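# Four arms unfold and latch a folding crate

## Task

A folding crate is lying flat on the floor. Erect it so that every one of its four walls stands up and every one of its four corners is latched.

## Robot and tools

ROBOTS. Four identical i2rt Big YAM arms, named arm1, arm2, arm3 and arm4. Each has six revolute joints, a two-finger gripper and a wrist camera. Two fixed room cameras, cam_high and cam_low, also watch the scene. The hand reaches roughly 1.0 m from the joint1 axis. Arm feet (base_link) in the scene frame, metres, quaternion wxyz: arm1 at (-0.344, +0.564, +0.400) q=(+0.769, -0.004, +0.000, -0.639); arm2 at (-0.347, -0.575, +0.384) q=(+0.754, 0, 0, +0.657); arm3 at (+0.320, +0.573, +0.372) q=(+0.627, +0.001, -0.001, -0.779); arm4 at (+0.356, -0.566, +0.334) q=(+0.630, 0, 0, +0.777). Each foot faces along its own +x.

FRAMES. One shared scene frame: origin on the floor, +z up. The hand point lies between the finger pads, about 1 cm short of the tips. The hand's +z is the direction the fingers point; the fingers open and close along its y. Printed hand positions can be off, more so at long reach. hand_target is where the hand would be at the joint targets currently held; under load the hand may stop short of it.

JOINTS (absolute angles, radians; tolerance for done in brackets). joint1_rad -2.879..2.879 (0.045), spins the arm about its foot, positive counter-clockwise seen from above, 0 along the foot's +x. joint2_rad 0..3.141 (0.14), shoulder; 0 means upper arm pointing back roughly level, increasing lifts it up and over forward. joint3_rad 0..3.019 (0.09), elbow; 0 folded, increasing opens. joint4_rad -1.692..1.57 (0.055), hand pitch, positive tips fingers up. joint5_rad -1.57..1.57 (0.03), sideways hand swing, positive to the arm's right. joint6_rad -2.094..2.094 (0.035), hand roll, positive clockwise viewed from behind. gripper_m 0..0.093 (0.003), absolute fingertip gap in metres; each finger pushes about 50 to 64 N at most.

move. Arguments: arm1, arm2, arm3, arm4 and cameras. Each arm key holds a separate object for that arm only; omit an arm to leave its command unchanged. Inside an arm object: joints, a dict of absolute joint targets by name (any of the seven names above); target, a list of seven numbers [x, y, z, qw, qx, qy, qz], an absolute hand pose in the scene frame in metres plus a unit quaternion, reached by a straight-line path that starts from the current hand_target; speed, the path's peak speed in m/s, 0.002 to 0.5, default 0.25, allowed only with target (rotation capped at twice that value in rad/s). If target is given, joints may contain only gripper_m. All motions in one call begin together; all hand paths in one call finish together, set by the slowest. A hand path runs at least 0.5 s and is cut off after 10 s; an action is capped at 15 s. Each control step clamps the commanded pose to within 100 mm and 20 degrees of the measured hand, then solves damped IK, favouring position. Expect centimetre errors, overshoot of speed near full stretch, and wide swings when joints are commanded directly. Paths ignore obstacles and other arms. cameras: a list from arm1_cam_wrist, arm2_cam_wrist, arm3_cam_wrist, arm4_cam_wrist, cam_high, cam_low, or ["all"]; [] gives none. A call with no arm keys returns full state, all images and the scene number. Unknown keys make a call invalid; out-of-range numbers get it refused, and a refusal or a stop cancels the rest of that reply's move, wait and finished_scene calls.

RESULTS. The move line lists each arm that got motion with done or its worst status. joint_status and hand_status: off_target (stopped away, may still push); time_out (arm joints now hold targets near where they stood and keep pushing; on_its_own lists them; resend the reported position to relieve it); not_followed (a self- or inter-arm collision check withheld the targets; reported as joint command not followed or pose unreachable; the arm may keep trying). on_its_own shows uncommanded behaviour, with held at meaning the current target. Arms under as last shown were not commanded and show not commanded. Joint velocities are in rad/s (gripper m/s); within noise means stationary. Joint torques are in N m, positive toward larger angles, include gravity, have per-arm offsets and noise; entries 3 and 4 wrap at ±28. Gripper readings: gripping a rigid part at full force reads up to 0.005 m under its width (some grippers up to 0.002 over); closed on nothing reads 0.000 to 0.003. To release, command well above the reading. MOTOR HOT appears at 85 °C; at 100 °C an OVER-TEMPERATURE FAULT drops that arm for 30 to 60 s or more, and its keys read limit_stop_at_motor_heat; resend targets afterwards. Holding loads, stretched poses and pushing into unreachable goals all heat motors.

wait: seconds (0 to 10) and optional cameras; commands nothing, returns state. zoom_image: camera (one of the six names, among the newest images) and region [x0, y0, x1, y1] in pixels, origin top-left, at most 504 by 504. Images are 672x504; wrist cameras are fisheye. read_manual: section "licences" only; no motion. finished_scene: scene, the current scene number; irreversible, and the crate must stay set up without the arms.

CAUTIONS. Arms do not stop on contact and keep pushing. Strong pressing between two arms, including one gripper closing on another's fingers, ends the scene; collision checks can react too late and let grippers and cameras meet. Avoid slamming, hard hits on fixed or heavy things, letting parts fall or releasing moving parts. The scene keeps running while you think, holding the last commands.

Each tool is called after "Emit:" by a JSON object that holds its "name" and its "arguments", one argument or row to a line.

## Session

Emit:
{"name": "move", "arguments": {

}}

Scene clock: 0.00 s.
Joint torques (N m): no reading
Motor temperatures (°C): arm1=[27 28 28 28 23 23 25] | arm2=[24 25 23 25 28 27 25] | arm3=[26 24 27 24 26 24 27] | arm4=[25 26 26 31 26 25 27]
Heat: arm1: hottest joint2_rad 28 °C; arm2: hottest joint5_rad 28 °C; arm3: hottest joint3_rad 27 °C; arm4: hottest joint4_rad 31 °C.
Joint velocities: within noise
arm1.joint_positions: joint1_rad=-0.585 joint2_rad=+0.467 joint3_rad=+1.640 joint4_rad=-1.554 joint5_rad=+0.191 joint6_rad=-0.040 gripper_m=+0.09396
arm1.joint_status: not commanded
arm1.hand: x=-0.4062 y=+0.4986 z=+1.0234 quat_wxyz=(-0.233, -0.706, -0.424, +0.517) (m; scene frame)
arm1.hand_target: x=-0.4048 y=+0.5020 z=+1.0297 quat_wxyz=(-0.238, -0.702, -0.420, +0.523) (m; scene frame)
arm1.hand_status: not commanded
arm2.joint_positions: joint1_rad=+0.742 joint2_rad=+0.378 joint3_rad=+1.702 joint4_rad=-1.262 joint5_rad=-0.142 joint6_rad=-0.320 gripper_m=+0.09396
arm2.joint_status: not commanded
arm2.hand: x=-0.3865 y=-0.5610 z=+1.1031 quat_wxyz=(-0.397, +0.664, -0.167, -0.611) (m; scene frame)
arm2.hand_target: x=-0.3859 y=-0.5619 z=+1.1085 quat_wxyz=(-0.399, +0.660, -0.165, -0.614) (m; scene frame)
arm2.hand_status: not commanded
arm3.joint_positions: joint1_rad=+0.368 joint2_rad=+0.508 joint3_rad=+1.375 joint4_rad=-1.360 joint5_rad=-0.070 joint6_rad=+0.635 gripper_m=+0.09396
arm3.joint_status: not commanded
arm3.hand: x=+0.3593 y=+0.3880 z=+0.9196 quat_wxyz=(-0.486, -0.725, -0.459, +0.167) (m; scene frame)
arm3.hand_target: x=+0.3588 y=+0.3913 z=+0.9281 quat_wxyz=(-0.494, -0.720, -0.456, +0.170) (m; scene frame)
arm3.hand_status: not commanded
arm4.joint_positions: joint1_rad=+0.790 joint2_rad=+0.548 joint3_rad=+1.366 joint4_rad=-1.267 joint5_rad=+0.241 joint6_rad=-0.097 gripper_m=+0.09396
arm4.joint_status: not commanded
arm4.hand: x=+0.1989 y=-0.4149 z=+0.8936 quat_wxyz=(-0.270, +0.802, -0.260, -0.465) (m; scene frame)
arm4.hand_target: x=+0.2019 y=-0.4169 z=+0.9028 quat_wxyz=(-0.272, +0.796, -0.260, -0.474) (m; scene frame)
arm4.hand_status: not commanded
pictures: arm1_cam_wrist, arm2_cam_wrist, arm3_cam_wrist, arm4_cam_wrist, cam_high, cam_low

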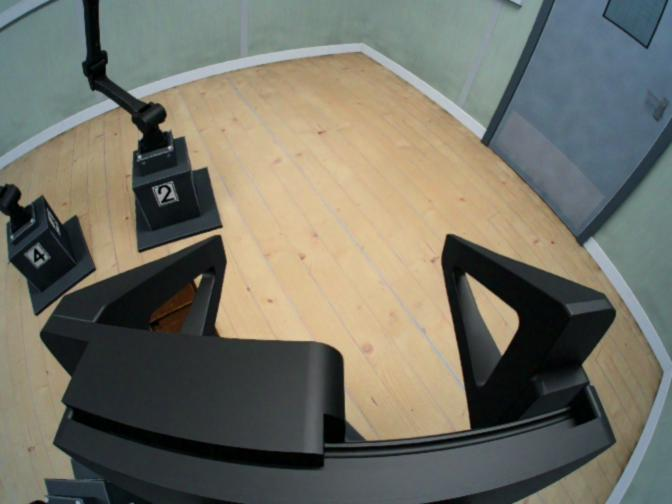

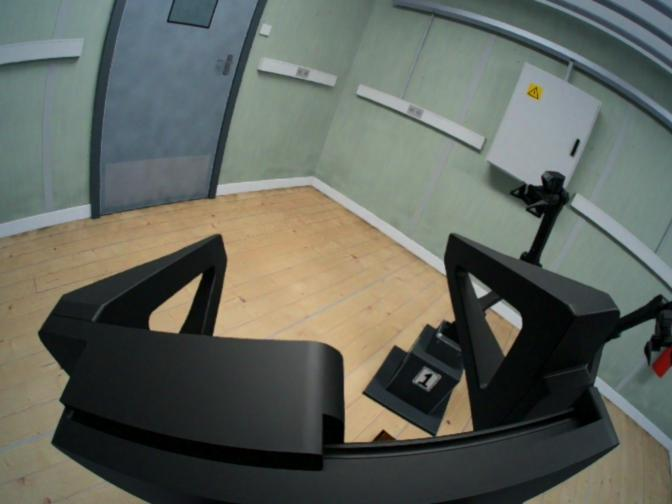

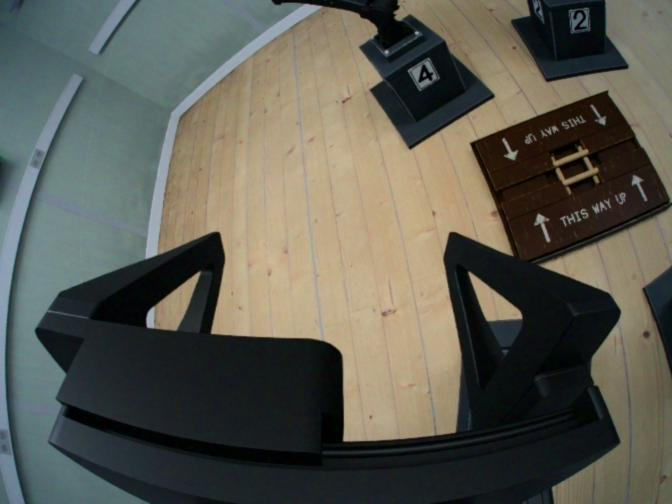

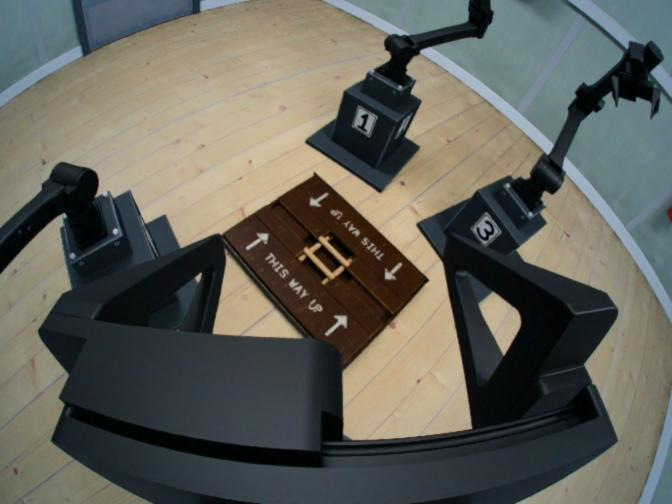

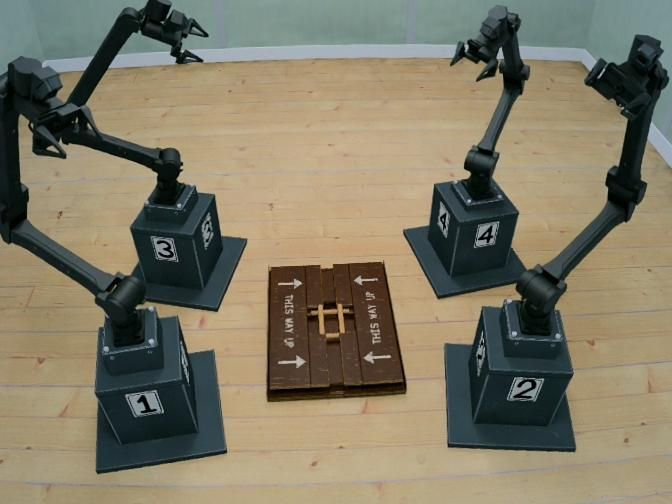

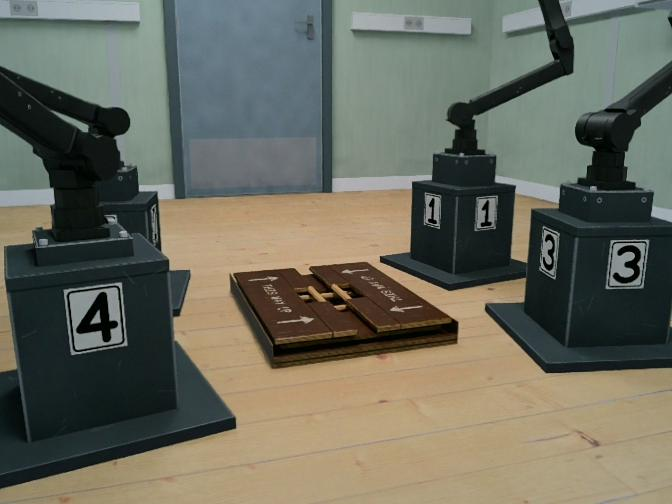

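Emit:
{"name": "zoom_image", "arguments": {
  "camera": "cam_high",
  "region": [240, 240, 430, 420]
}}

Emit:
{"name": "zoom_image", "arguments": {
  "camera": "cam_low",
  "region": [215, 250, 475, 375]
}}

Emit:
{"name": "zoom_image", "arguments": {
  "camera": "arm4_cam_wrist",
  "region": [210, 160, 440, 370]
}}

Emit:
{"name": "zoom_image", "arguments": {
  "camera": "arm3_cam_wrist",
  "region": [460, 80, 672, 280]
}}

Scaled by 2.653 from the camera's 672x504 image, which has a finer 960x720 frame.

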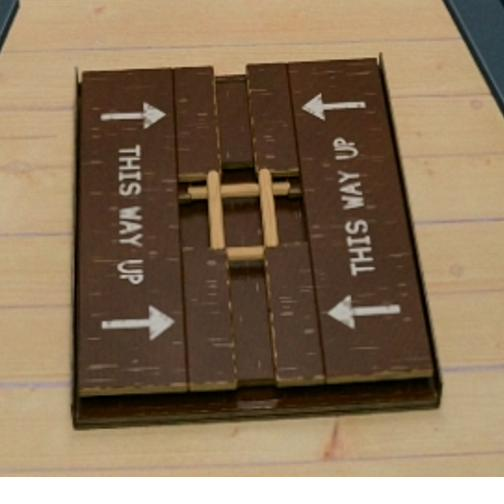

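Scaled by 1.938 from the camera's 672x504 image, which has a finer 960x720 frame.

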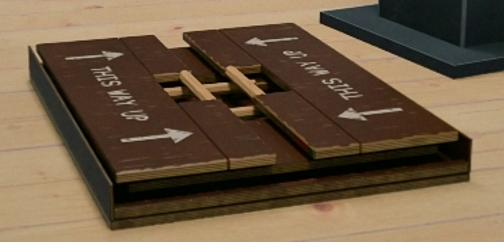

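Scaled by 2.191 from the camera's 672x504 image, which has a finer 960x720 frame.

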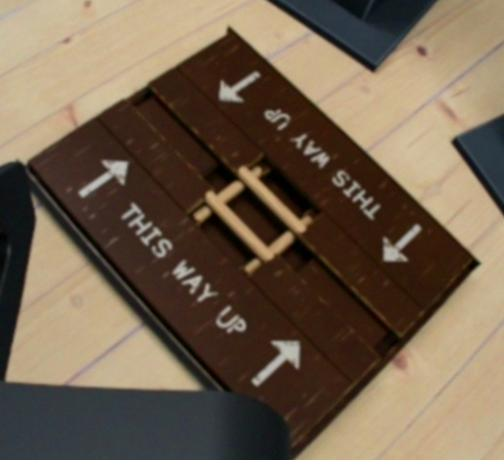

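Scaled by 2.377 from the camera's 672x504 image, which has a finer 960x720 frame.

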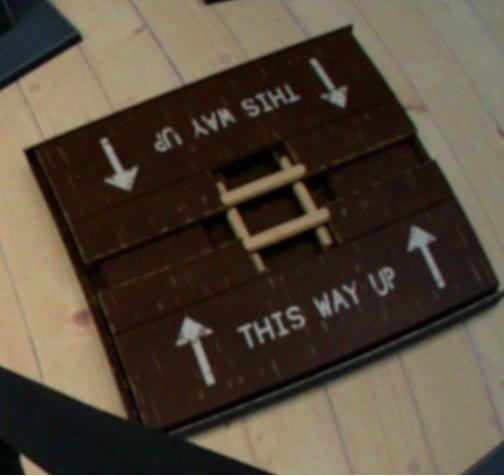

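Emit:
{"name": "move", "arguments": {
  "arm2": {"target": [-0.15, -0.25, 0.5, 0, 0.7071, -0.7071, 0], "speed": 0.4},
  "arm3": {"target": [0.15, 0.25, 0.5, 0, 0.7071, 0.7071, 0], "speed": 0.4},
  "cameras": ["all"]
}}

Scene clock: 21.10 s.
Joint torques (N m): arm1=[0.26 6.48 4.96 2.5 0.19 0.09] | arm2=[-0.15 -10.29 9.63 -0.06 -0.17 -0.12] | arm3=[0.5 -8.64 7.16 0.91 0.22 -0.06] | arm4=[1.73 3.31 10.07 1.85 -0.04 0.11]
Motor temperatures (°C): arm1=[27 28 29 28 23 23 25] | arm2=[24 26 24 25 28 27 25] | arm3=[26 24 28 24 26 23 27] | arm4=[25 26 28 31 26 25 27]
Heat: arm1: hottest joint3_rad 29 °C; arm2: hottest joint5_rad 28 °C; arm3: hottest joint3_rad 28 °C; arm4: hottest joint4_rad 31 °C.
move: arm2 off_target; arm3 done
Joint velocities: within noise
arm1, arm4: as last shown
arm2.joint_positions: joint1_rad=-0.402 joint2_rad=+1.406 joint3_rad=+0.962 joint4_rad=-1.170 joint5_rad=+0.001 joint6_rad=-0.532 gripper_m=+0.09397
arm2.joint_status: not commanded
arm2.hand: x=-0.1610 y=-0.2653 z=+0.4881 quat_wxyz=(+0.020, +0.705, -0.709, +0.006) (m; scene frame)
arm2.hand_target: x=-0.1520 y=-0.2523 z=+0.4995 quat_wxyz=(+0.009, +0.706, -0.708, +0.001) (m; scene frame)
arm2.hand_status: off_target (0.022 m and 2.4 deg from the pose sent, 0.719 m and 108.0 deg at the start; pose on its path clipped on 80 of 147 steps; a joint's target at an end of its range on 37 of 147 steps)
arm3.joint_positions: joint1_rad=-0.281 joint2_rad=+1.347 joint3_rad=+0.987 joint4_rad=-1.219 joint5_rad=+0.002 joint6_rad=-0.467 gripper_m=+0.09396
arm3.joint_status: not commanded
arm3.hand: x=+0.1482 y=+0.2577 z=+0.5032 quat_wxyz=(+0.001, -0.717, -0.697, -0.005) (m; scene frame)
arm3.hand_target: x=+0.1496 y=+0.2521 z=+0.4989 quat_wxyz=(+0.003, -0.710, -0.705, -0.004) (m; scene frame)
arm3.hand_status: done (0.009 m and 1.8 deg from the pose sent, 0.489 m and 66.3 deg at the start)
pictures: arm1_cam_wrist, arm2_cam_wrist, arm3_cam_wrist, arm4_cam_wrist, cam_high, cam_low

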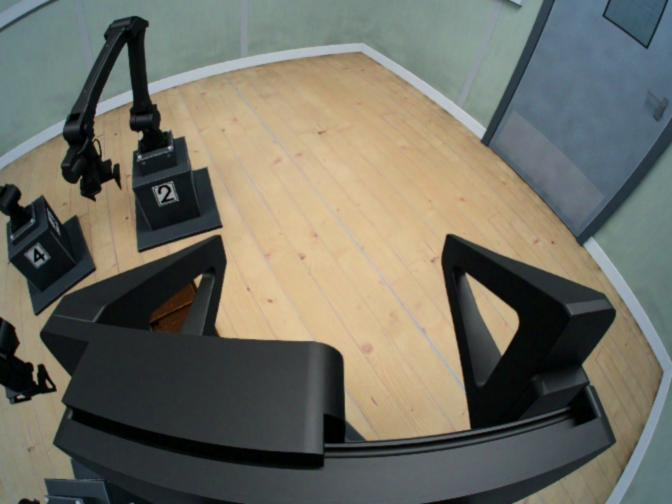

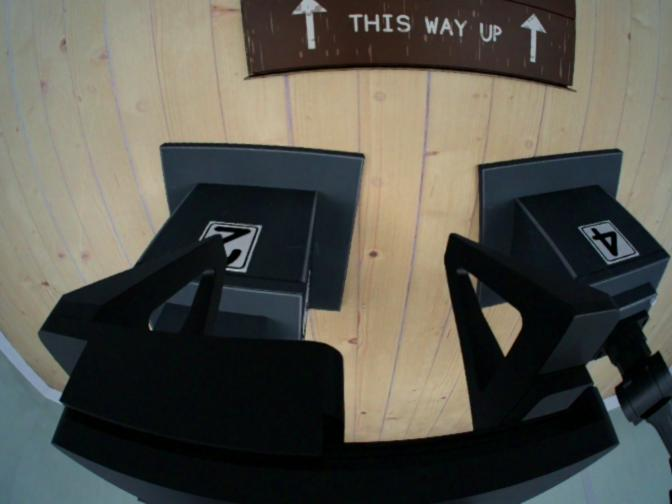

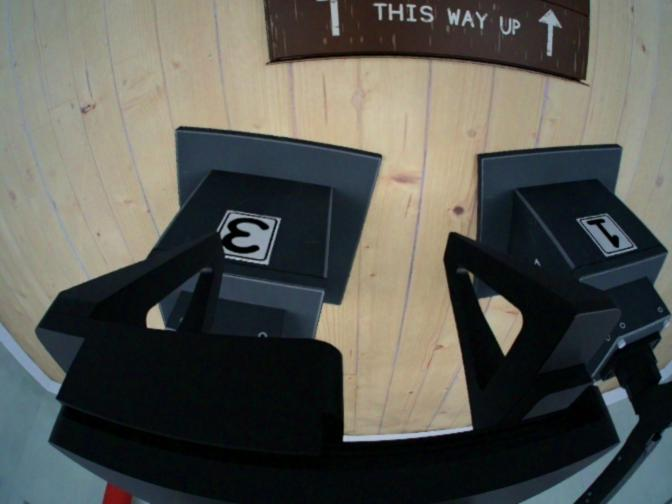

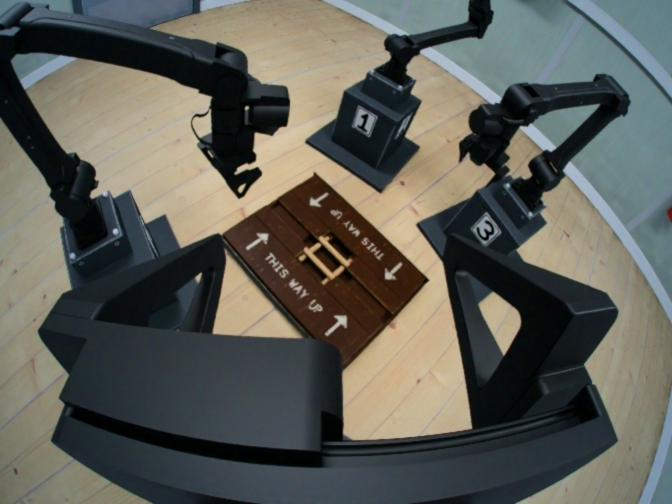

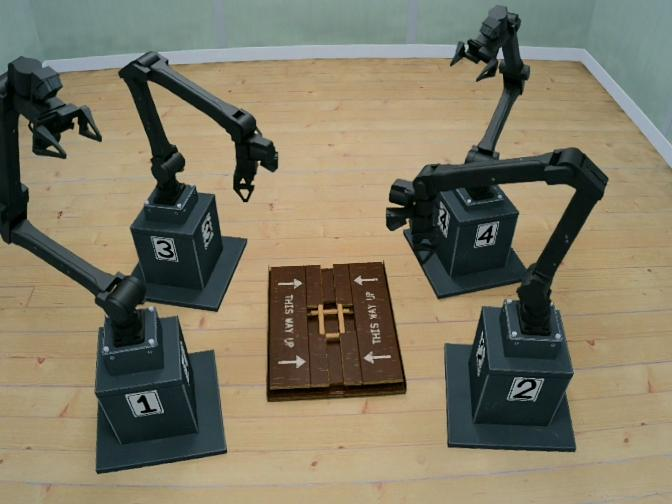

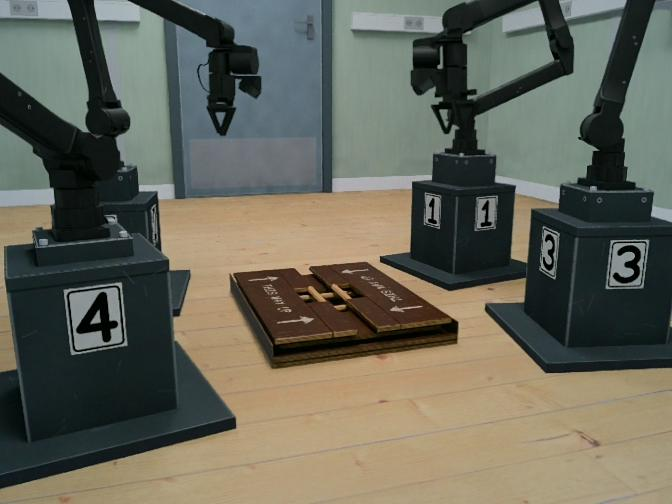

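Emit:
{"name": "move", "arguments": {
  "arm1": {"target": [-0.10, 0.12, 0.40, 0.2706, 0.6533, 0.6533, -0.2706], "speed": 0.35},
  "arm4": {"target": [0.12, -0.12, 0.40, 0.2706, -0.6533, 0.6533, 0.2706], "speed": 0.35},
  "arm2": {"target": [-0.30, -0.33, 0.60, 0.2706, -0.6533, 0.6533, 0.2706], "speed": 0.35},
  "arm3": {"target": [0.30, 0.33, 0.60, 0.2706, 0.6533, 0.6533, -0.2706], "speed": 0.35},
  "cameras": ["arm1_cam_wrist", "arm4_cam_wrist", "cam_high", "cam_low"]
}}

Scene clock: 43.20 s.
Joint torques (N m): arm1=[-1.55 -13.16 8.4 2.33 0.43 0.17] | arm2=[0.67 -0.21 8.39 1.99 -0.01 0.11] | arm3=[0.21 -1.14 7.17 2.66 0.18 0.14] | arm4=[1.2 -9.82 11.51 1.73 0.24 0.3]
Motor temperatures (°C): arm1=[27 28 30 28 23 23 25] | arm2=[24 26 25 25 28 26 25] | arm3=[26 24 29 24 26 23 27] | arm4=[25 26 30 31 26 25 27]
Heat: arm1: hottest joint3_rad 30 °C; arm2: hottest joint5_rad 28 °C; arm3: hottest joint3_rad 29 °C; arm4: hottest joint4_rad 31 °C.
move: arm1 off_target; arm2 done; arm3 done; arm4 off_target
Joint velocities: within noise
arm1.joint_positions: joint1_rad=+0.476 joint2_rad=+1.694 joint3_rad=+0.687 joint4_rad=+0.051 joint5_rad=+0.432 joint6_rad=+0.477 gripper_m=+0.09398
arm1.joint_status: not commanded
arm1.hand: x=-0.1112 y=+0.1452 z=+0.3866 quat_wxyz=(-0.245, -0.644, -0.674, +0.267) (m; scene frame)
arm1.hand_target: x=-0.1018 y=+0.1251 z=+0.3974 quat_wxyz=(-0.265, -0.650, -0.659, +0.270) (m; scene frame)
arm1.hand_status: off_target (0.031 m and 4.0 deg from the pose sent, 0.791 m and 39.4 deg at the start; pose on its path clipped on 53 of 103 steps)
arm2.joint_positions: joint1_rad=-0.241 joint2_rad=+0.416 joint3_rad=+0.530 joint4_rad=-0.959 joint5_rad=-0.263 joint6_rad=-0.283 gripper_m=+0.09397
arm2.joint_status: not commanded
arm2.hand: x=-0.2989 y=-0.3328 z=+0.5921 quat_wxyz=(-0.262, +0.658, -0.654, -0.265) (m; scene frame)
arm2.hand_target: x=-0.2991 y=-0.3291 z=+0.6006 quat_wxyz=(-0.275, +0.655, -0.649, -0.272) (m; scene frame)
arm2.hand_status: done (0.008 m and 1.3 deg from the pose sent, 0.190 m and 47.1 deg at the start)
arm3.joint_positions: joint1_rad=+0.052 joint2_rad=+0.389 joint3_rad=+0.578 joint4_rad=-0.986 joint5_rad=-0.112 joint6_rad=-0.132 gripper_m=+0.09396
arm3.joint_status: not commanded
arm3.hand: x=+0.2986 y=+0.3288 z=+0.6034 quat_wxyz=(-0.267, -0.650, -0.658, +0.271) (m; scene frame)
arm3.hand_target: x=+0.3010 y=+0.3282 z=+0.6004 quat_wxyz=(-0.272, -0.647, -0.657, +0.274) (m; scene frame)
arm3.hand_status: done (0.004 m and 0.9 deg from the pose sent, 0.194 m and 45.5 deg at the start)
arm4.joint_positions: joint1_rad=+0.424 joint2_rad=+1.524 joint3_rad=+0.731 joint4_rad=-0.152 joint5_rad=+0.425 joint6_rad=+0.466 gripper_m=+0.09396
arm4.joint_status: not commanded
arm4.hand: x=+0.1330 y=-0.1391 z=+0.3860 quat_wxyz=(-0.266, +0.668, -0.651, -0.246) (m; scene frame)
arm4.hand_target: x=+0.1247 y=-0.1216 z=+0.3971 quat_wxyz=(-0.268, +0.652, -0.658, -0.264) (m; scene frame)
arm4.hand_status: off_target (0.027 m and 3.4 deg from the pose sent, 0.580 m and 53.6 deg at the start)
pictures: arm1_cam_wrist, arm4_cam_wrist, cam_high, cam_low

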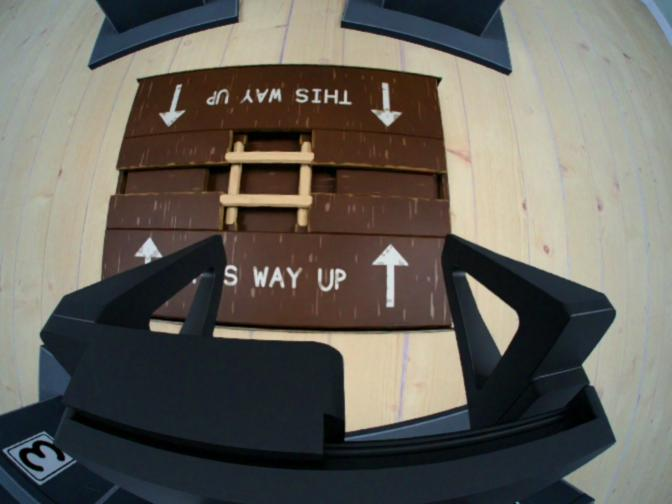

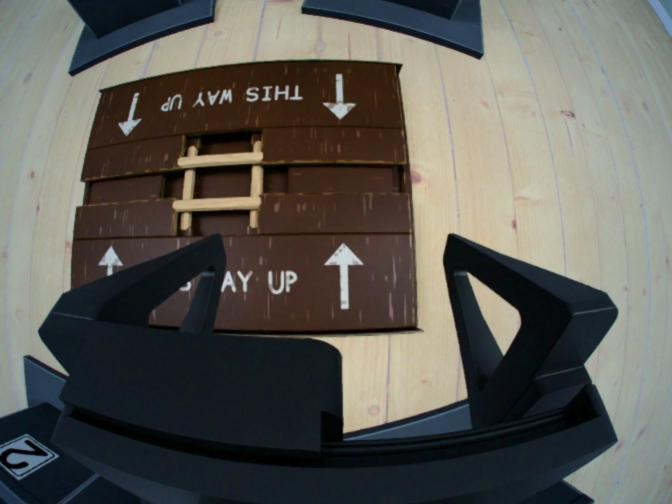

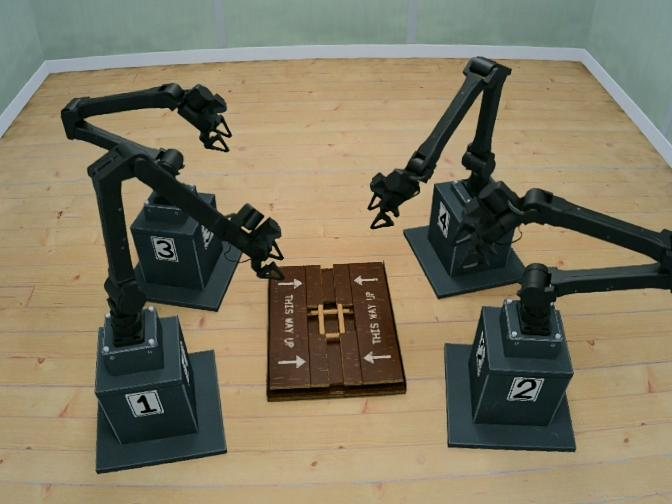

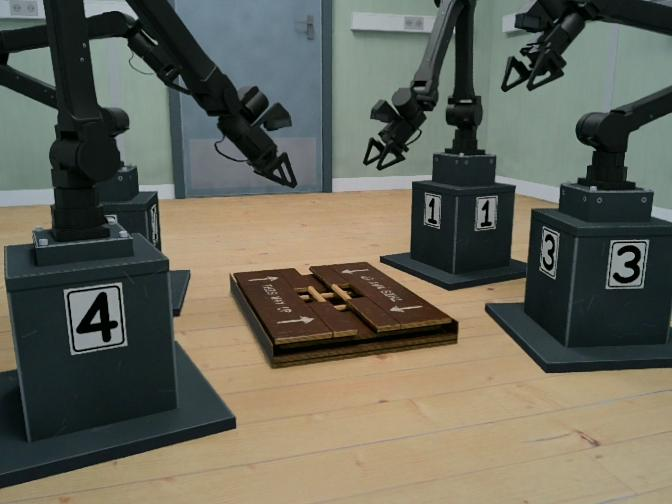

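Emit:
{"name": "zoom_image", "arguments": {
  "camera": "arm1_cam_wrist",
  "region": [90, 50, 470, 340]
}}

Emit:
{"name": "zoom_image", "arguments": {
  "camera": "arm4_cam_wrist",
  "region": [60, 50, 440, 340]
}}

Emit:
{"name": "zoom_image", "arguments": {
  "camera": "arm4_cam_wrist",
  "region": [160, 120, 290, 240]
}}

Emit:
{"name": "zoom_image", "arguments": {
  "camera": "cam_low",
  "region": [220, 250, 350, 375]
}}

Emit:
{"name": "zoom_image", "arguments": {
  "camera": "cam_low",
  "region": [340, 270, 470, 375]
}}

Scaled by 1.326 from the camera's 672x504 image, which has a finer 960x720 frame.

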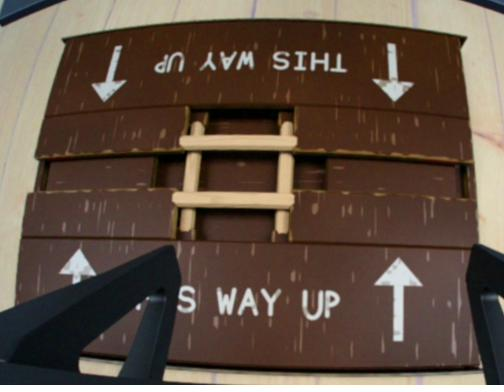

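Scaled by 1.326 from the camera's 672x504 image, which has a finer 960x720 frame.

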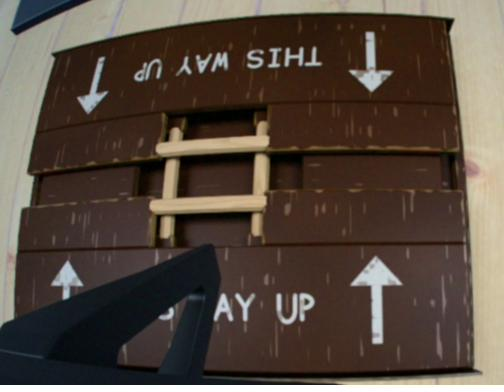

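Scaled by 3.877 from the camera's 672x504 image, which has a finer 960x720 frame.

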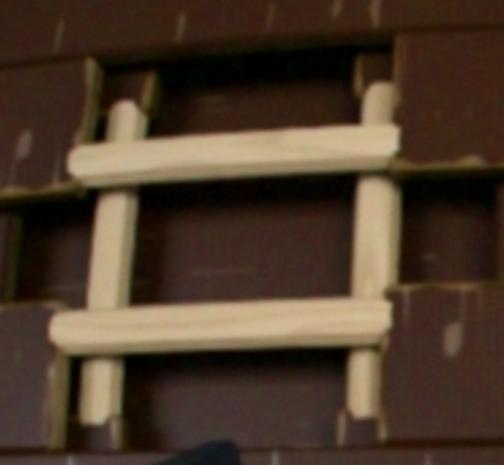

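Scaled by 3.877 from the camera's 672x504 image, which has a finer 960x720 frame.

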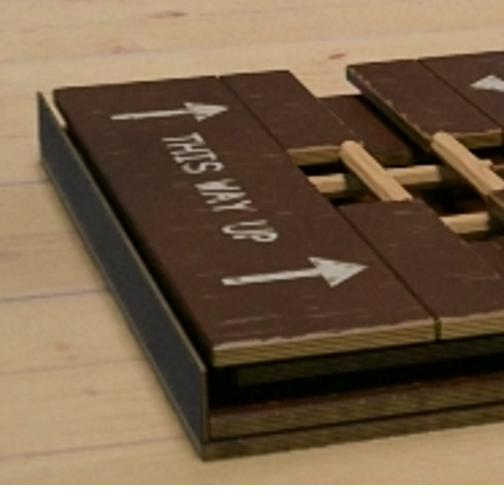

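Scaled by 3.877 from the camera's 672x504 image, which has a finer 960x720 frame.

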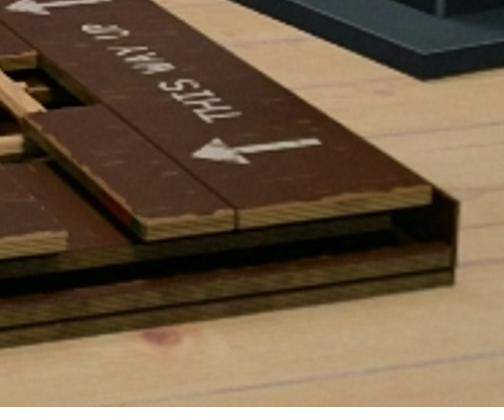

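Emit:
{"name": "move", "arguments": {
  "arm1": {"target": [-0.027, 0.036, 0.26, 0, 0, 1, 0], "speed": 0.3, "joints": {"gripper_m": 0.045}},
  "arm4": {"target": [0.25, -0.35, 0.50, 0.2706, -0.6533, 0.6533, 0.2706], "speed": 0.3},
  "cameras": ["arm1_cam_wrist", "arm4_cam_wrist", "cam_high", "cam_low"]
}}

Scene clock: 85.07 s.
Joint torques (N m): arm1=[-0.09 -22.36 9.18 0.21 0.11 -0.07] | arm2=[0.67 -0.21 8.4 1.99 -0.01 0.06] | arm3=[0.44 -0.73 7.16 2.7 0.21 0.17] | arm4=[2.37 0.38 10.52 0.58 0.32 0.29]
Motor temperatures (°C): arm1=[27 29 31 28 23 23 25] | arm2=[24 25 26 25 28 26 25] | arm3=[26 24 29 24 26 23 27] | arm4=[25 26 31 31 26 25 27]
Heat: arm1: hottest joint3_rad 31 °C; arm2: hottest joint5_rad 28 °C; arm3: hottest joint3_rad 29 °C; arm4: hottest joint3_rad 31 °C.
move: arm1 off_target; arm4 done
Joint velocities: within noise
arm1.joint_positions: joint1_rad=+0.355 joint2_rad=+2.301 joint3_rad=+1.546 joint4_rad=-0.831 joint5_rad=-0.007 joint6_rad=-1.005 gripper_m=+0.04506
arm1.joint_status: all done
arm1.hand: x=-0.0363 y=+0.0497 z=+0.2587 quat_wxyz=(+0.004, -0.013, -1.000, -0.006) (m; scene frame)
arm1.hand_target: x=-0.0276 y=+0.0369 z=+0.2603 quat_wxyz=(+0.000, -0.005, -1.000, +0.002) (m; scene frame)
arm1.hand_status: off_target (0.017 m and 1.7 deg from the pose sent, 0.187 m and 95.2 deg at the start)
arm2, arm3: as last shown
arm4.joint_positions: joint1_rad=+0.648 joint2_rad=+0.498 joint3_rad=+0.452 joint4_rad=-0.925 joint5_rad=+0.563 joint6_rad=+0.660 gripper_m=+0.09396
arm4.joint_status: not commanded
arm4.hand: x=+0.2451 y=-0.3463 z=+0.5056 quat_wxyz=(-0.273, +0.657, -0.646, -0.277) (m; scene frame)
arm4.hand_target: x=+0.2463 y=-0.3493 z=+0.5032 quat_wxyz=(-0.271, +0.654, -0.650, -0.277) (m; scene frame)
arm4.hand_status: done (0.008 m and 1.2 deg from the pose sent, 0.267 m and 3.4 deg at the start)
pictures: arm1_cam_wrist, arm4_cam_wrist, cam_high, cam_low

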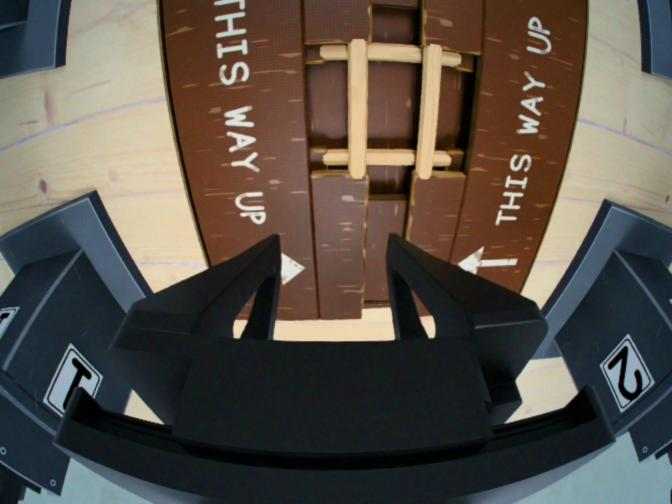

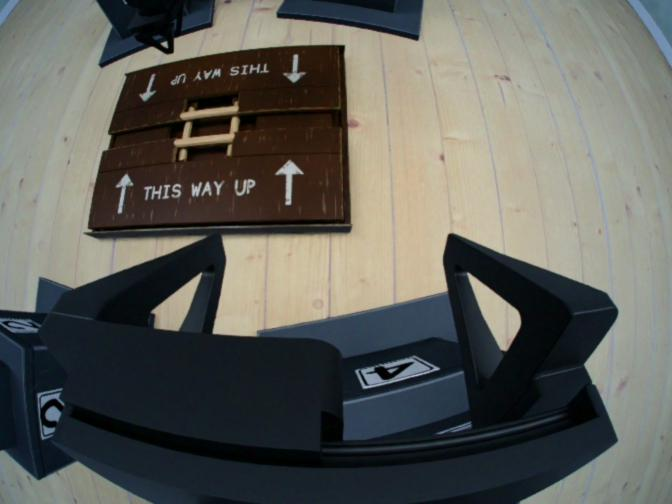

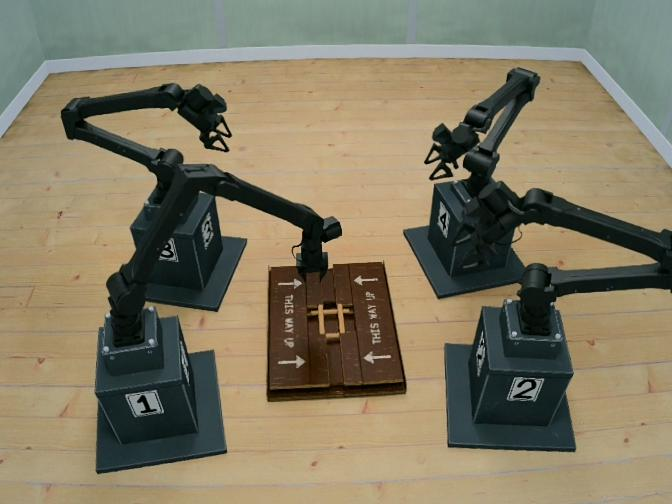

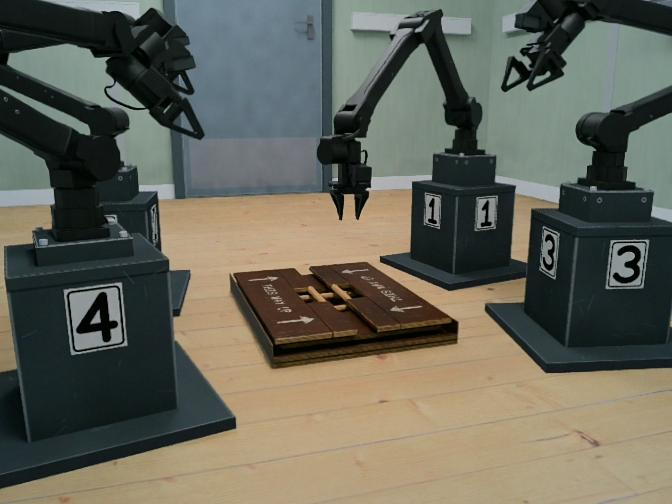

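Emit:
{"name": "move", "arguments": {
  "arm1": {"target": [-0.016, 0.021, 0.13, 0, 0, 1, 0], "speed": 0.2, "joints": {"gripper_m": 0.045}},
  "cameras": ["arm1_cam_wrist", "cam_high", "cam_low"]
}}

Scene clock: 95.10 s.
Joint torques (N m): arm1=[-0.15 -25.17 8.03 0.76 0.01 -0.06] | arm2=[0.67 -0.15 8.4 2 -0.01 0.07] | arm3=[0.62 -0.85 7.19 2.66 0.22 0.2] | arm4=[2.37 0.44 10.52 0.58 0.32 0.29]
Motor temperatures (°C): arm1=[27 29 32 28 23 23 25] | arm2=[24 25 26 25 28 26 25] | arm3=[26 24 30 24 26 23 27] | arm4=[25 26 32 31 26 25 27]
Heat: arm1: hottest joint3_rad 32 °C; arm2: hottest joint5_rad 28 °C; arm3: hottest joint3_rad 30 °C; arm4: hottest joint3_rad 32 °C.
move: arm1 off_target
Joint velocities: within noise
arm1.joint_positions: joint1_rad=+0.355 joint2_rad=+2.596 joint3_rad=+1.713 joint4_rad=-0.724 joint5_rad=-0.007 joint6_rad=-1.011 gripper_m=+0.04506
arm1.joint_status: all done
arm1.hand: x=-0.0293 y=+0.0359 z=+0.1274 quat_wxyz=(+0.009, -0.010, -1.000, -0.014) (m; scene frame)
arm1.hand_target: x=-0.0168 y=+0.0227 z=+0.1302 quat_wxyz=(+0.000, +0.000, -1.000, +0.000) (m; scene frame)
arm1.hand_status: off_target (0.020 m and 2.3 deg from the pose sent, 0.133 m and 1.7 deg at the start)
arm2, arm3: as last shown
arm4.joint_positions: joint1_rad=+0.648 joint2_rad=+0.498 joint3_rad=+0.452 joint4_rad=-0.925 joint5_rad=+0.563 joint6_rad=+0.662 gripper_m=+0.09396
arm4.joint_status: not commanded
arm4.hand: x=+0.2451 y=-0.3463 z=+0.5056 quat_wxyz=(-0.273, +0.656, -0.647, -0.277) (m; scene frame)
arm4.hand_target: x=+0.2463 y=-0.3492 z=+0.5032 quat_wxyz=(-0.271, +0.654, -0.650, -0.277) (m; scene frame)
arm4.hand_status: not commanded
pictures: arm1_cam_wrist, cam_high, cam_low

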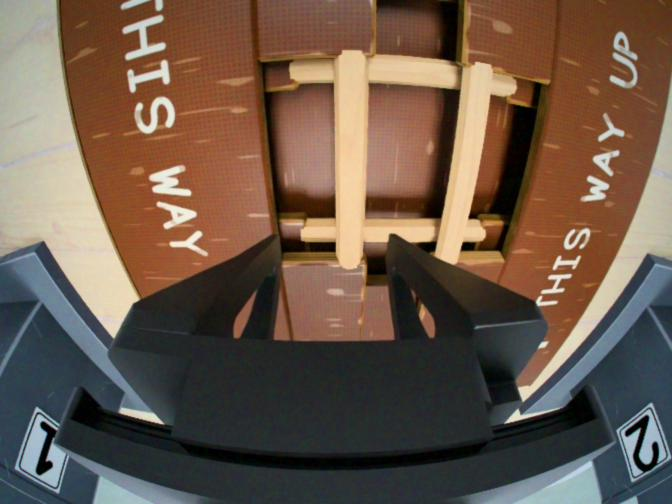

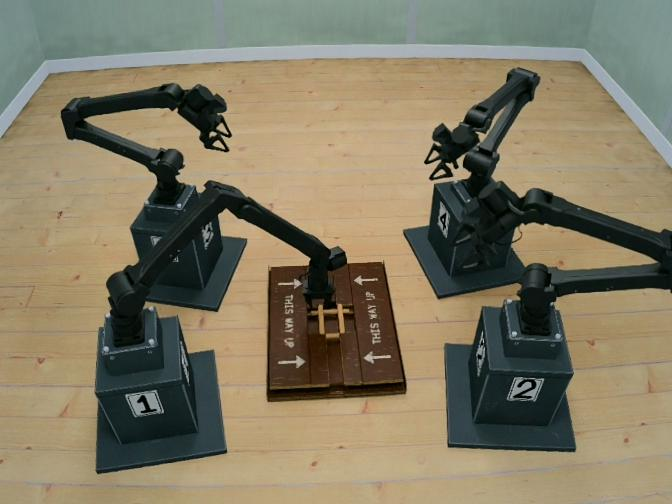

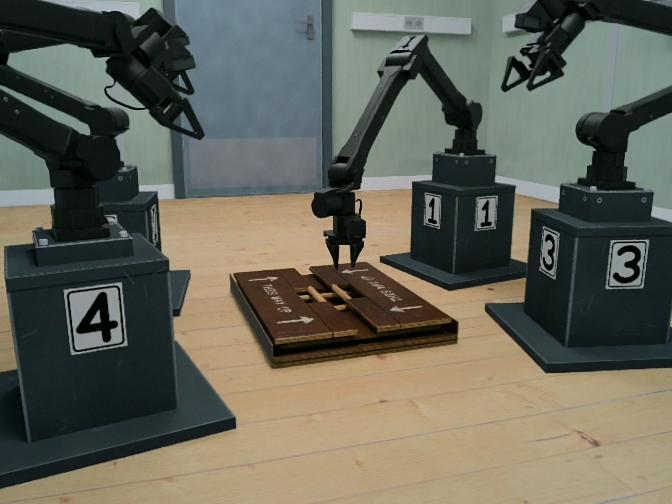

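Emit:
{"name": "move", "arguments": {
  "arm1": {"target": [-0.010, 0.016, 0.075, 0, 0, 1, 0], "speed": 0.1, "joints": {"gripper_m": 0.045}},
  "cameras": ["arm1_cam_wrist", "cam_low"]
}}

Scene clock: 99.27 s.
Joint torques (N m): arm1=[0.62 -24.94 7.8 0.66 0.01 -0.04] | arm2=[0.62 -0.26 8.4 1.99 -0.01 0.07] | arm3=[0.38 -1.14 7.21 2.7 0.18 0.16] | arm4=[2.32 0.38 10.52 0.58 0.32 0.3]
Motor temperatures (°C): arm1=[27 29 32 28 23 23 25] | arm2=[24 25 26 25 28 26 25] | arm3=[26 24 30 24 26 23 27] | arm4=[25 26 32 31 26 25 27]
Heat: arm1: hottest joint3_rad 32 °C; arm2: hottest joint5_rad 28 °C; arm3: hottest joint3_rad 30 °C; arm4: hottest joint3_rad 32 °C.
move: arm1 off_target
Joint velocities: within noise
arm1.joint_positions: joint1_rad=+0.355 joint2_rad=+2.728 joint3_rad=+1.824 joint4_rad=-0.701 joint5_rad=-0.007 joint6_rad=-1.011 gripper_m=+0.04506
arm1.joint_status: all done
arm1.hand: x=-0.0249 y=+0.0278 z=+0.0738 quat_wxyz=(+0.009, -0.010, -1.000, -0.014) (m; scene frame)
arm1.hand_target: x=-0.0105 y=+0.0171 z=+0.0755 quat_wxyz=(+0.000, +0.000, -1.000, +0.000) (m; scene frame)
arm1.hand_status: off_target (0.019 m and 2.2 deg from the pose sent, 0.059 m and 2.3 deg at the start)
arm2, arm3, arm4: as last shown
pictures: arm1_cam_wrist, cam_low

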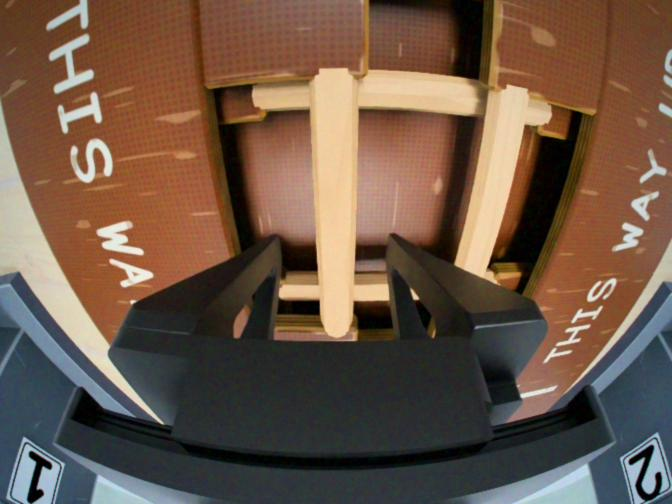

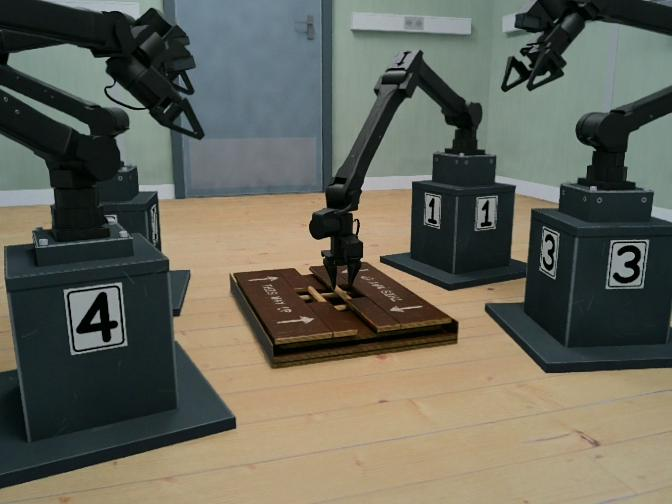

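Emit:
{"name": "zoom_image", "arguments": {
  "camera": "cam_low",
  "region": [290, 200, 400, 320]
}}

Scaled by 4.200 from the camera's 672x504 image, which has a finer 960x720 frame.

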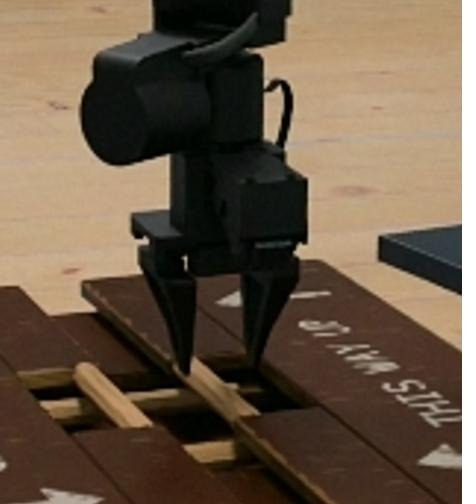

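Emit:
{"name": "move", "arguments": {
  "arm1": {"target": [0.001, 0.016, 0.056, 0, 0, 1, 0], "speed": 0.06, "joints": {"gripper_m": 0.045}},
  "cameras": ["arm1_cam_wrist", "cam_low"]
}}

Emit:
{"name": "zoom_image", "arguments": {
  "camera": "cam_low",
  "region": [290, 200, 400, 320]
}}

Scene clock: 103.90 s.
Joint torques (N m): arm1=[0.67 -25.17 8.01 0.55 -0.01 0.12] | arm2=[0.67 -0.21 8.4 1.98 -0.01 0.06] | arm3=[0.32 -0.73 7.19 2.62 0.21 0.17] | arm4=[2.37 0.38 10.52 0.58 0.32 0.29]
Motor temperatures (°C): arm1=[27 29 32 28 23 23 25] | arm2=[24 25 26 25 27 26 25] | arm3=[26 24 30 24 26 23 27] | arm4=[25 26 32 31 27 25 27]
Heat: arm1: hottest joint3_rad 32 °C; arm2: hottest joint5_rad 27 °C; arm3: hottest joint3_rad 30 °C; arm4: hottest joint3_rad 32 °C.
move: arm1 off_target
Joint velocities: within noise
arm1.joint_positions: joint1_rad=+0.372 joint2_rad=+2.778 joint3_rad=+1.884 joint4_rad=-0.701 joint5_rad=-0.007 joint6_rad=-1.011 gripper_m=+0.04506
arm1.joint_status: all done
arm1.hand: x=-0.0112 y=+0.0255 z=+0.0568 quat_wxyz=(+0.006, -0.002, -1.000, -0.010) (m; scene frame)
arm1.hand_target: x=+0.0005 y=+0.0170 z=+0.0558 quat_wxyz=(+0.000, +0.000, -1.000, +0.000) (m; scene frame)
arm1.hand_status: off_target (0.016 m and 1.3 deg from the pose sent, 0.034 m and 2.2 deg at the start)
arm2, arm3, arm4: as last shown
pictures: arm1_cam_wrist, cam_low

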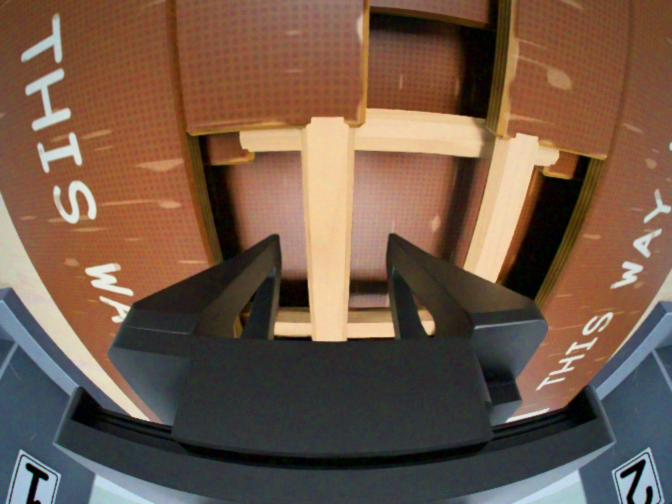

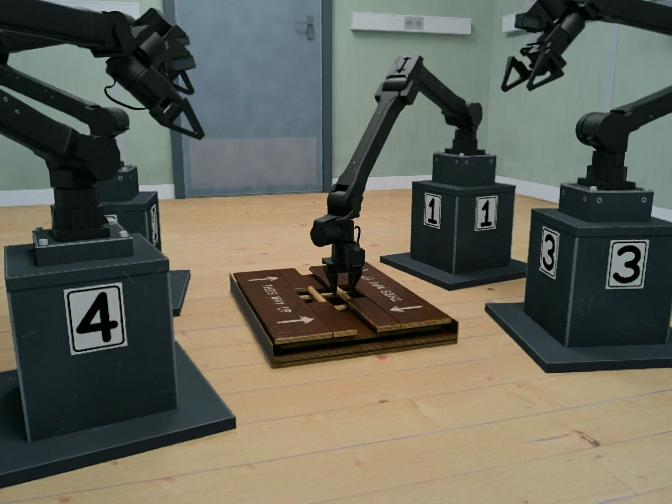

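Scaled by 4.200 from the camera's 672x504 image, which has a finer 960x720 frame.

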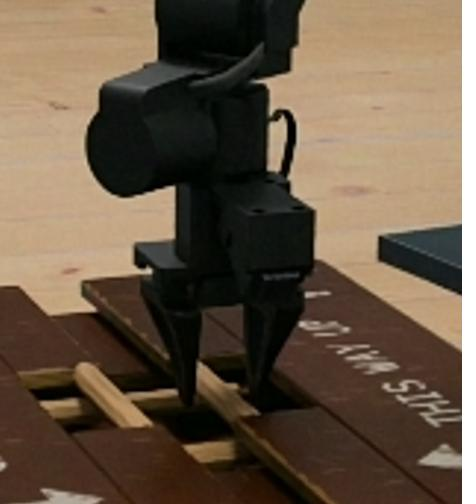

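Emit:
{"name": "move", "arguments": {
  "arm1": {"target": [0.001, 0.018, 0.049, 0, 0, 1, 0], "speed": 0.05, "joints": {"gripper_m": 0.045}}
}}

Emit:
{"name": "move", "arguments": {
  "arm1": {"joints": {"gripper_m": 0.017}},
  "cameras": ["arm1_cam_wrist"]
}}

Emit:
{"name": "zoom_image", "arguments": {
  "camera": "arm1_cam_wrist",
  "region": [200, 130, 460, 360]
}}

Scene clock: 115.70 s.
Joint torques (N m): arm1=[0.32 -24.64 7.99 0.9 0.03 0.13] | arm2=[0.62 -0.21 8.39 1.98 -0.01 0.07] | arm3=[0.44 -1.14 7.15 2.62 0.21 0.2] | arm4=[2.37 0.38 10.52 0.59 0.32 0.29]
Motor temperatures (°C): arm1=[27 30 32 28 23 23 25] | arm2=[24 25 26 25 27 26 25] | arm3=[26 24 30 24 26 23 27] | arm4=[25 26 32 31 27 25 27]
Heat: arm1: hottest joint3_rad 32 °C; arm2: hottest joint5_rad 27 °C; arm3: hottest joint3_rad 30 °C; arm4: hottest joint3_rad 32 °C.
move: arm1 off_target
Joint velocities: within noise
arm1.joint_positions: joint1_rad=+0.372 joint2_rad=+2.788 joint3_rad=+1.888 joint4_rad=-0.701 joint5_rad=-0.007 joint6_rad=-1.011 gripper_m=+0.04506
arm1.joint_status: all done
arm1.hand: x=-0.0123 y=+0.0271 z=+0.0523 quat_wxyz=(+0.008, -0.002, -1.000, -0.012) (m; scene frame)
arm1.hand_target: x=+0.0013 y=+0.0177 z=+0.0502 quat_wxyz=(-0.001, +0.000, -1.000, +0.001) (m; scene frame)
arm1.hand_status: off_target (0.016 m and 1.6 deg from the pose sent, 0.016 m and 1.3 deg at the start)
arm2, arm3, arm4: as last shown
pictures: none

Scene clock: 116.33 s.
Joint torques (N m): arm1=[0.79 -25.05 7.95 1.06 0.04 0.15] | arm2=[0.67 -0.15 8.39 1.99 -0.01 0.06] | arm3=[0.32 -0.67 7.23 2.65 0.18 0.16] | arm4=[2.37 0.44 10.52 0.59 0.32 0.3]
Motor temperatures (°C): arm1=[27 30 32 28 23 23 25] | arm2=[24 25 26 25 27 26 25] | arm3=[26 24 30 24 26 23 27] | arm4=[25 26 32 31 27 25 27]
Heat: arm1: hottest joint3_rad 32 °C; arm2: hottest joint5_rad 27 °C; arm3: hottest joint3_rad 30 °C; arm4: hottest joint3_rad 32 °C.
move: arm1 done
Joint velocities: arm1=[-0.015 -0.005 0.007 0.002 -0.022 0.022 -0.004] | arm2=[within noise] | arm3=[within noise] | arm4=[within noise]
arm1.joint_positions: joint1_rad=+0.372 joint2_rad=+2.788 joint3_rad=+1.888 joint4_rad=-0.700 joint5_rad=-0.007 joint6_rad=-1.011 gripper_m=+0.01758
arm1.joint_status: all done
arm1.hand: x=-0.0121 y=+0.0267 z=+0.0523 quat_wxyz=(+0.007, -0.002, -1.000, -0.011) (m; scene frame)
arm1.hand_target: x=+0.0012 y=+0.0177 z=+0.0501 quat_wxyz=(-0.001, +0.000, -1.000, +0.001) (m; scene frame)
arm1.hand_status: not commanded
arm2, arm3, arm4: as last shown
pictures: arm1_cam_wrist

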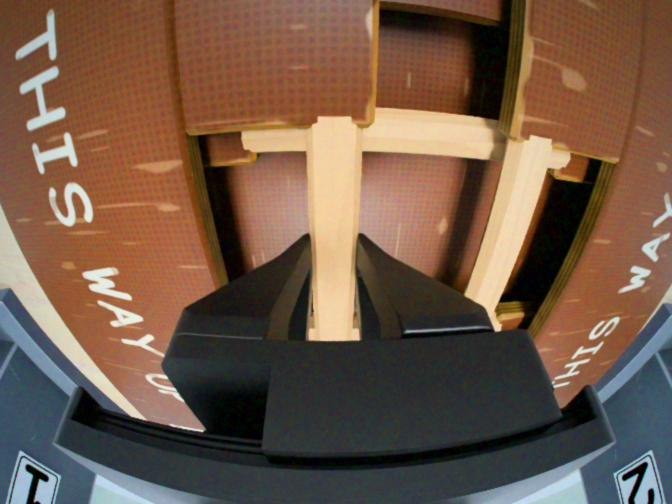

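Scaled by 1.938 from the camera's 672x504 image, which has a finer 960x720 frame.

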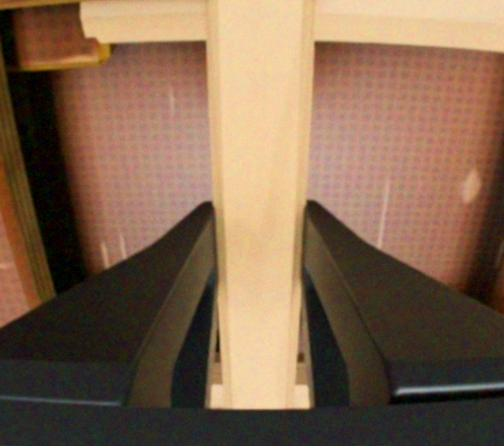

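Emit:
{"name": "move", "arguments": {
  "arm1": {"joints": {"gripper_m": 0.013}},
  "cameras": []
}}

Scene clock: 117.23 s.
Joint torques (N m): arm1=[0.62 -24.76 8.12 0.84 0.02 0.12] | arm2=[0.67 -0.26 8.39 2 -0.01 0.06] | arm3=[0.38 -0.62 7.15 2.67 0.17 0.18] | arm4=[2.37 0.38 10.52 0.58 0.32 0.29]
Motor temperatures (°C): arm1=[27 30 32 28 23 23 25] | arm2=[24 25 26 25 27 26 25] | arm3=[26 24 30 24 26 23 27] | arm4=[25 26 32 31 27 25 27]
Heat: arm1: hottest joint3_rad 32 °C; arm2: hottest joint5_rad 27 °C; arm3: hottest joint3_rad 30 °C; arm4: hottest joint3_rad 32 °C.
move: arm1 off_target
Joint velocities: within noise
arm1.joint_positions: joint1_rad=+0.372 joint2_rad=+2.788 joint3_rad=+1.888 joint4_rad=-0.700 joint5_rad=-0.007 joint6_rad=-1.011 gripper_m=+0.01723
arm1.joint_status: gripper_m off_target (ended at +0.01724, target +0.01300)
arm1.hand: x=-0.0121 y=+0.0267 z=+0.0523 quat_wxyz=(+0.007, -0.002, -1.000, -0.011) (m; scene frame)
arm1.hand_target: x=+0.0012 y=+0.0177 z=+0.0501 quat_wxyz=(-0.001, +0.000, -1.000, +0.001) (m; scene frame)
arm1.hand_status: not commanded
arm2, arm3, arm4: as last shown
pictures: none
No camera images: "cameras" was empty.


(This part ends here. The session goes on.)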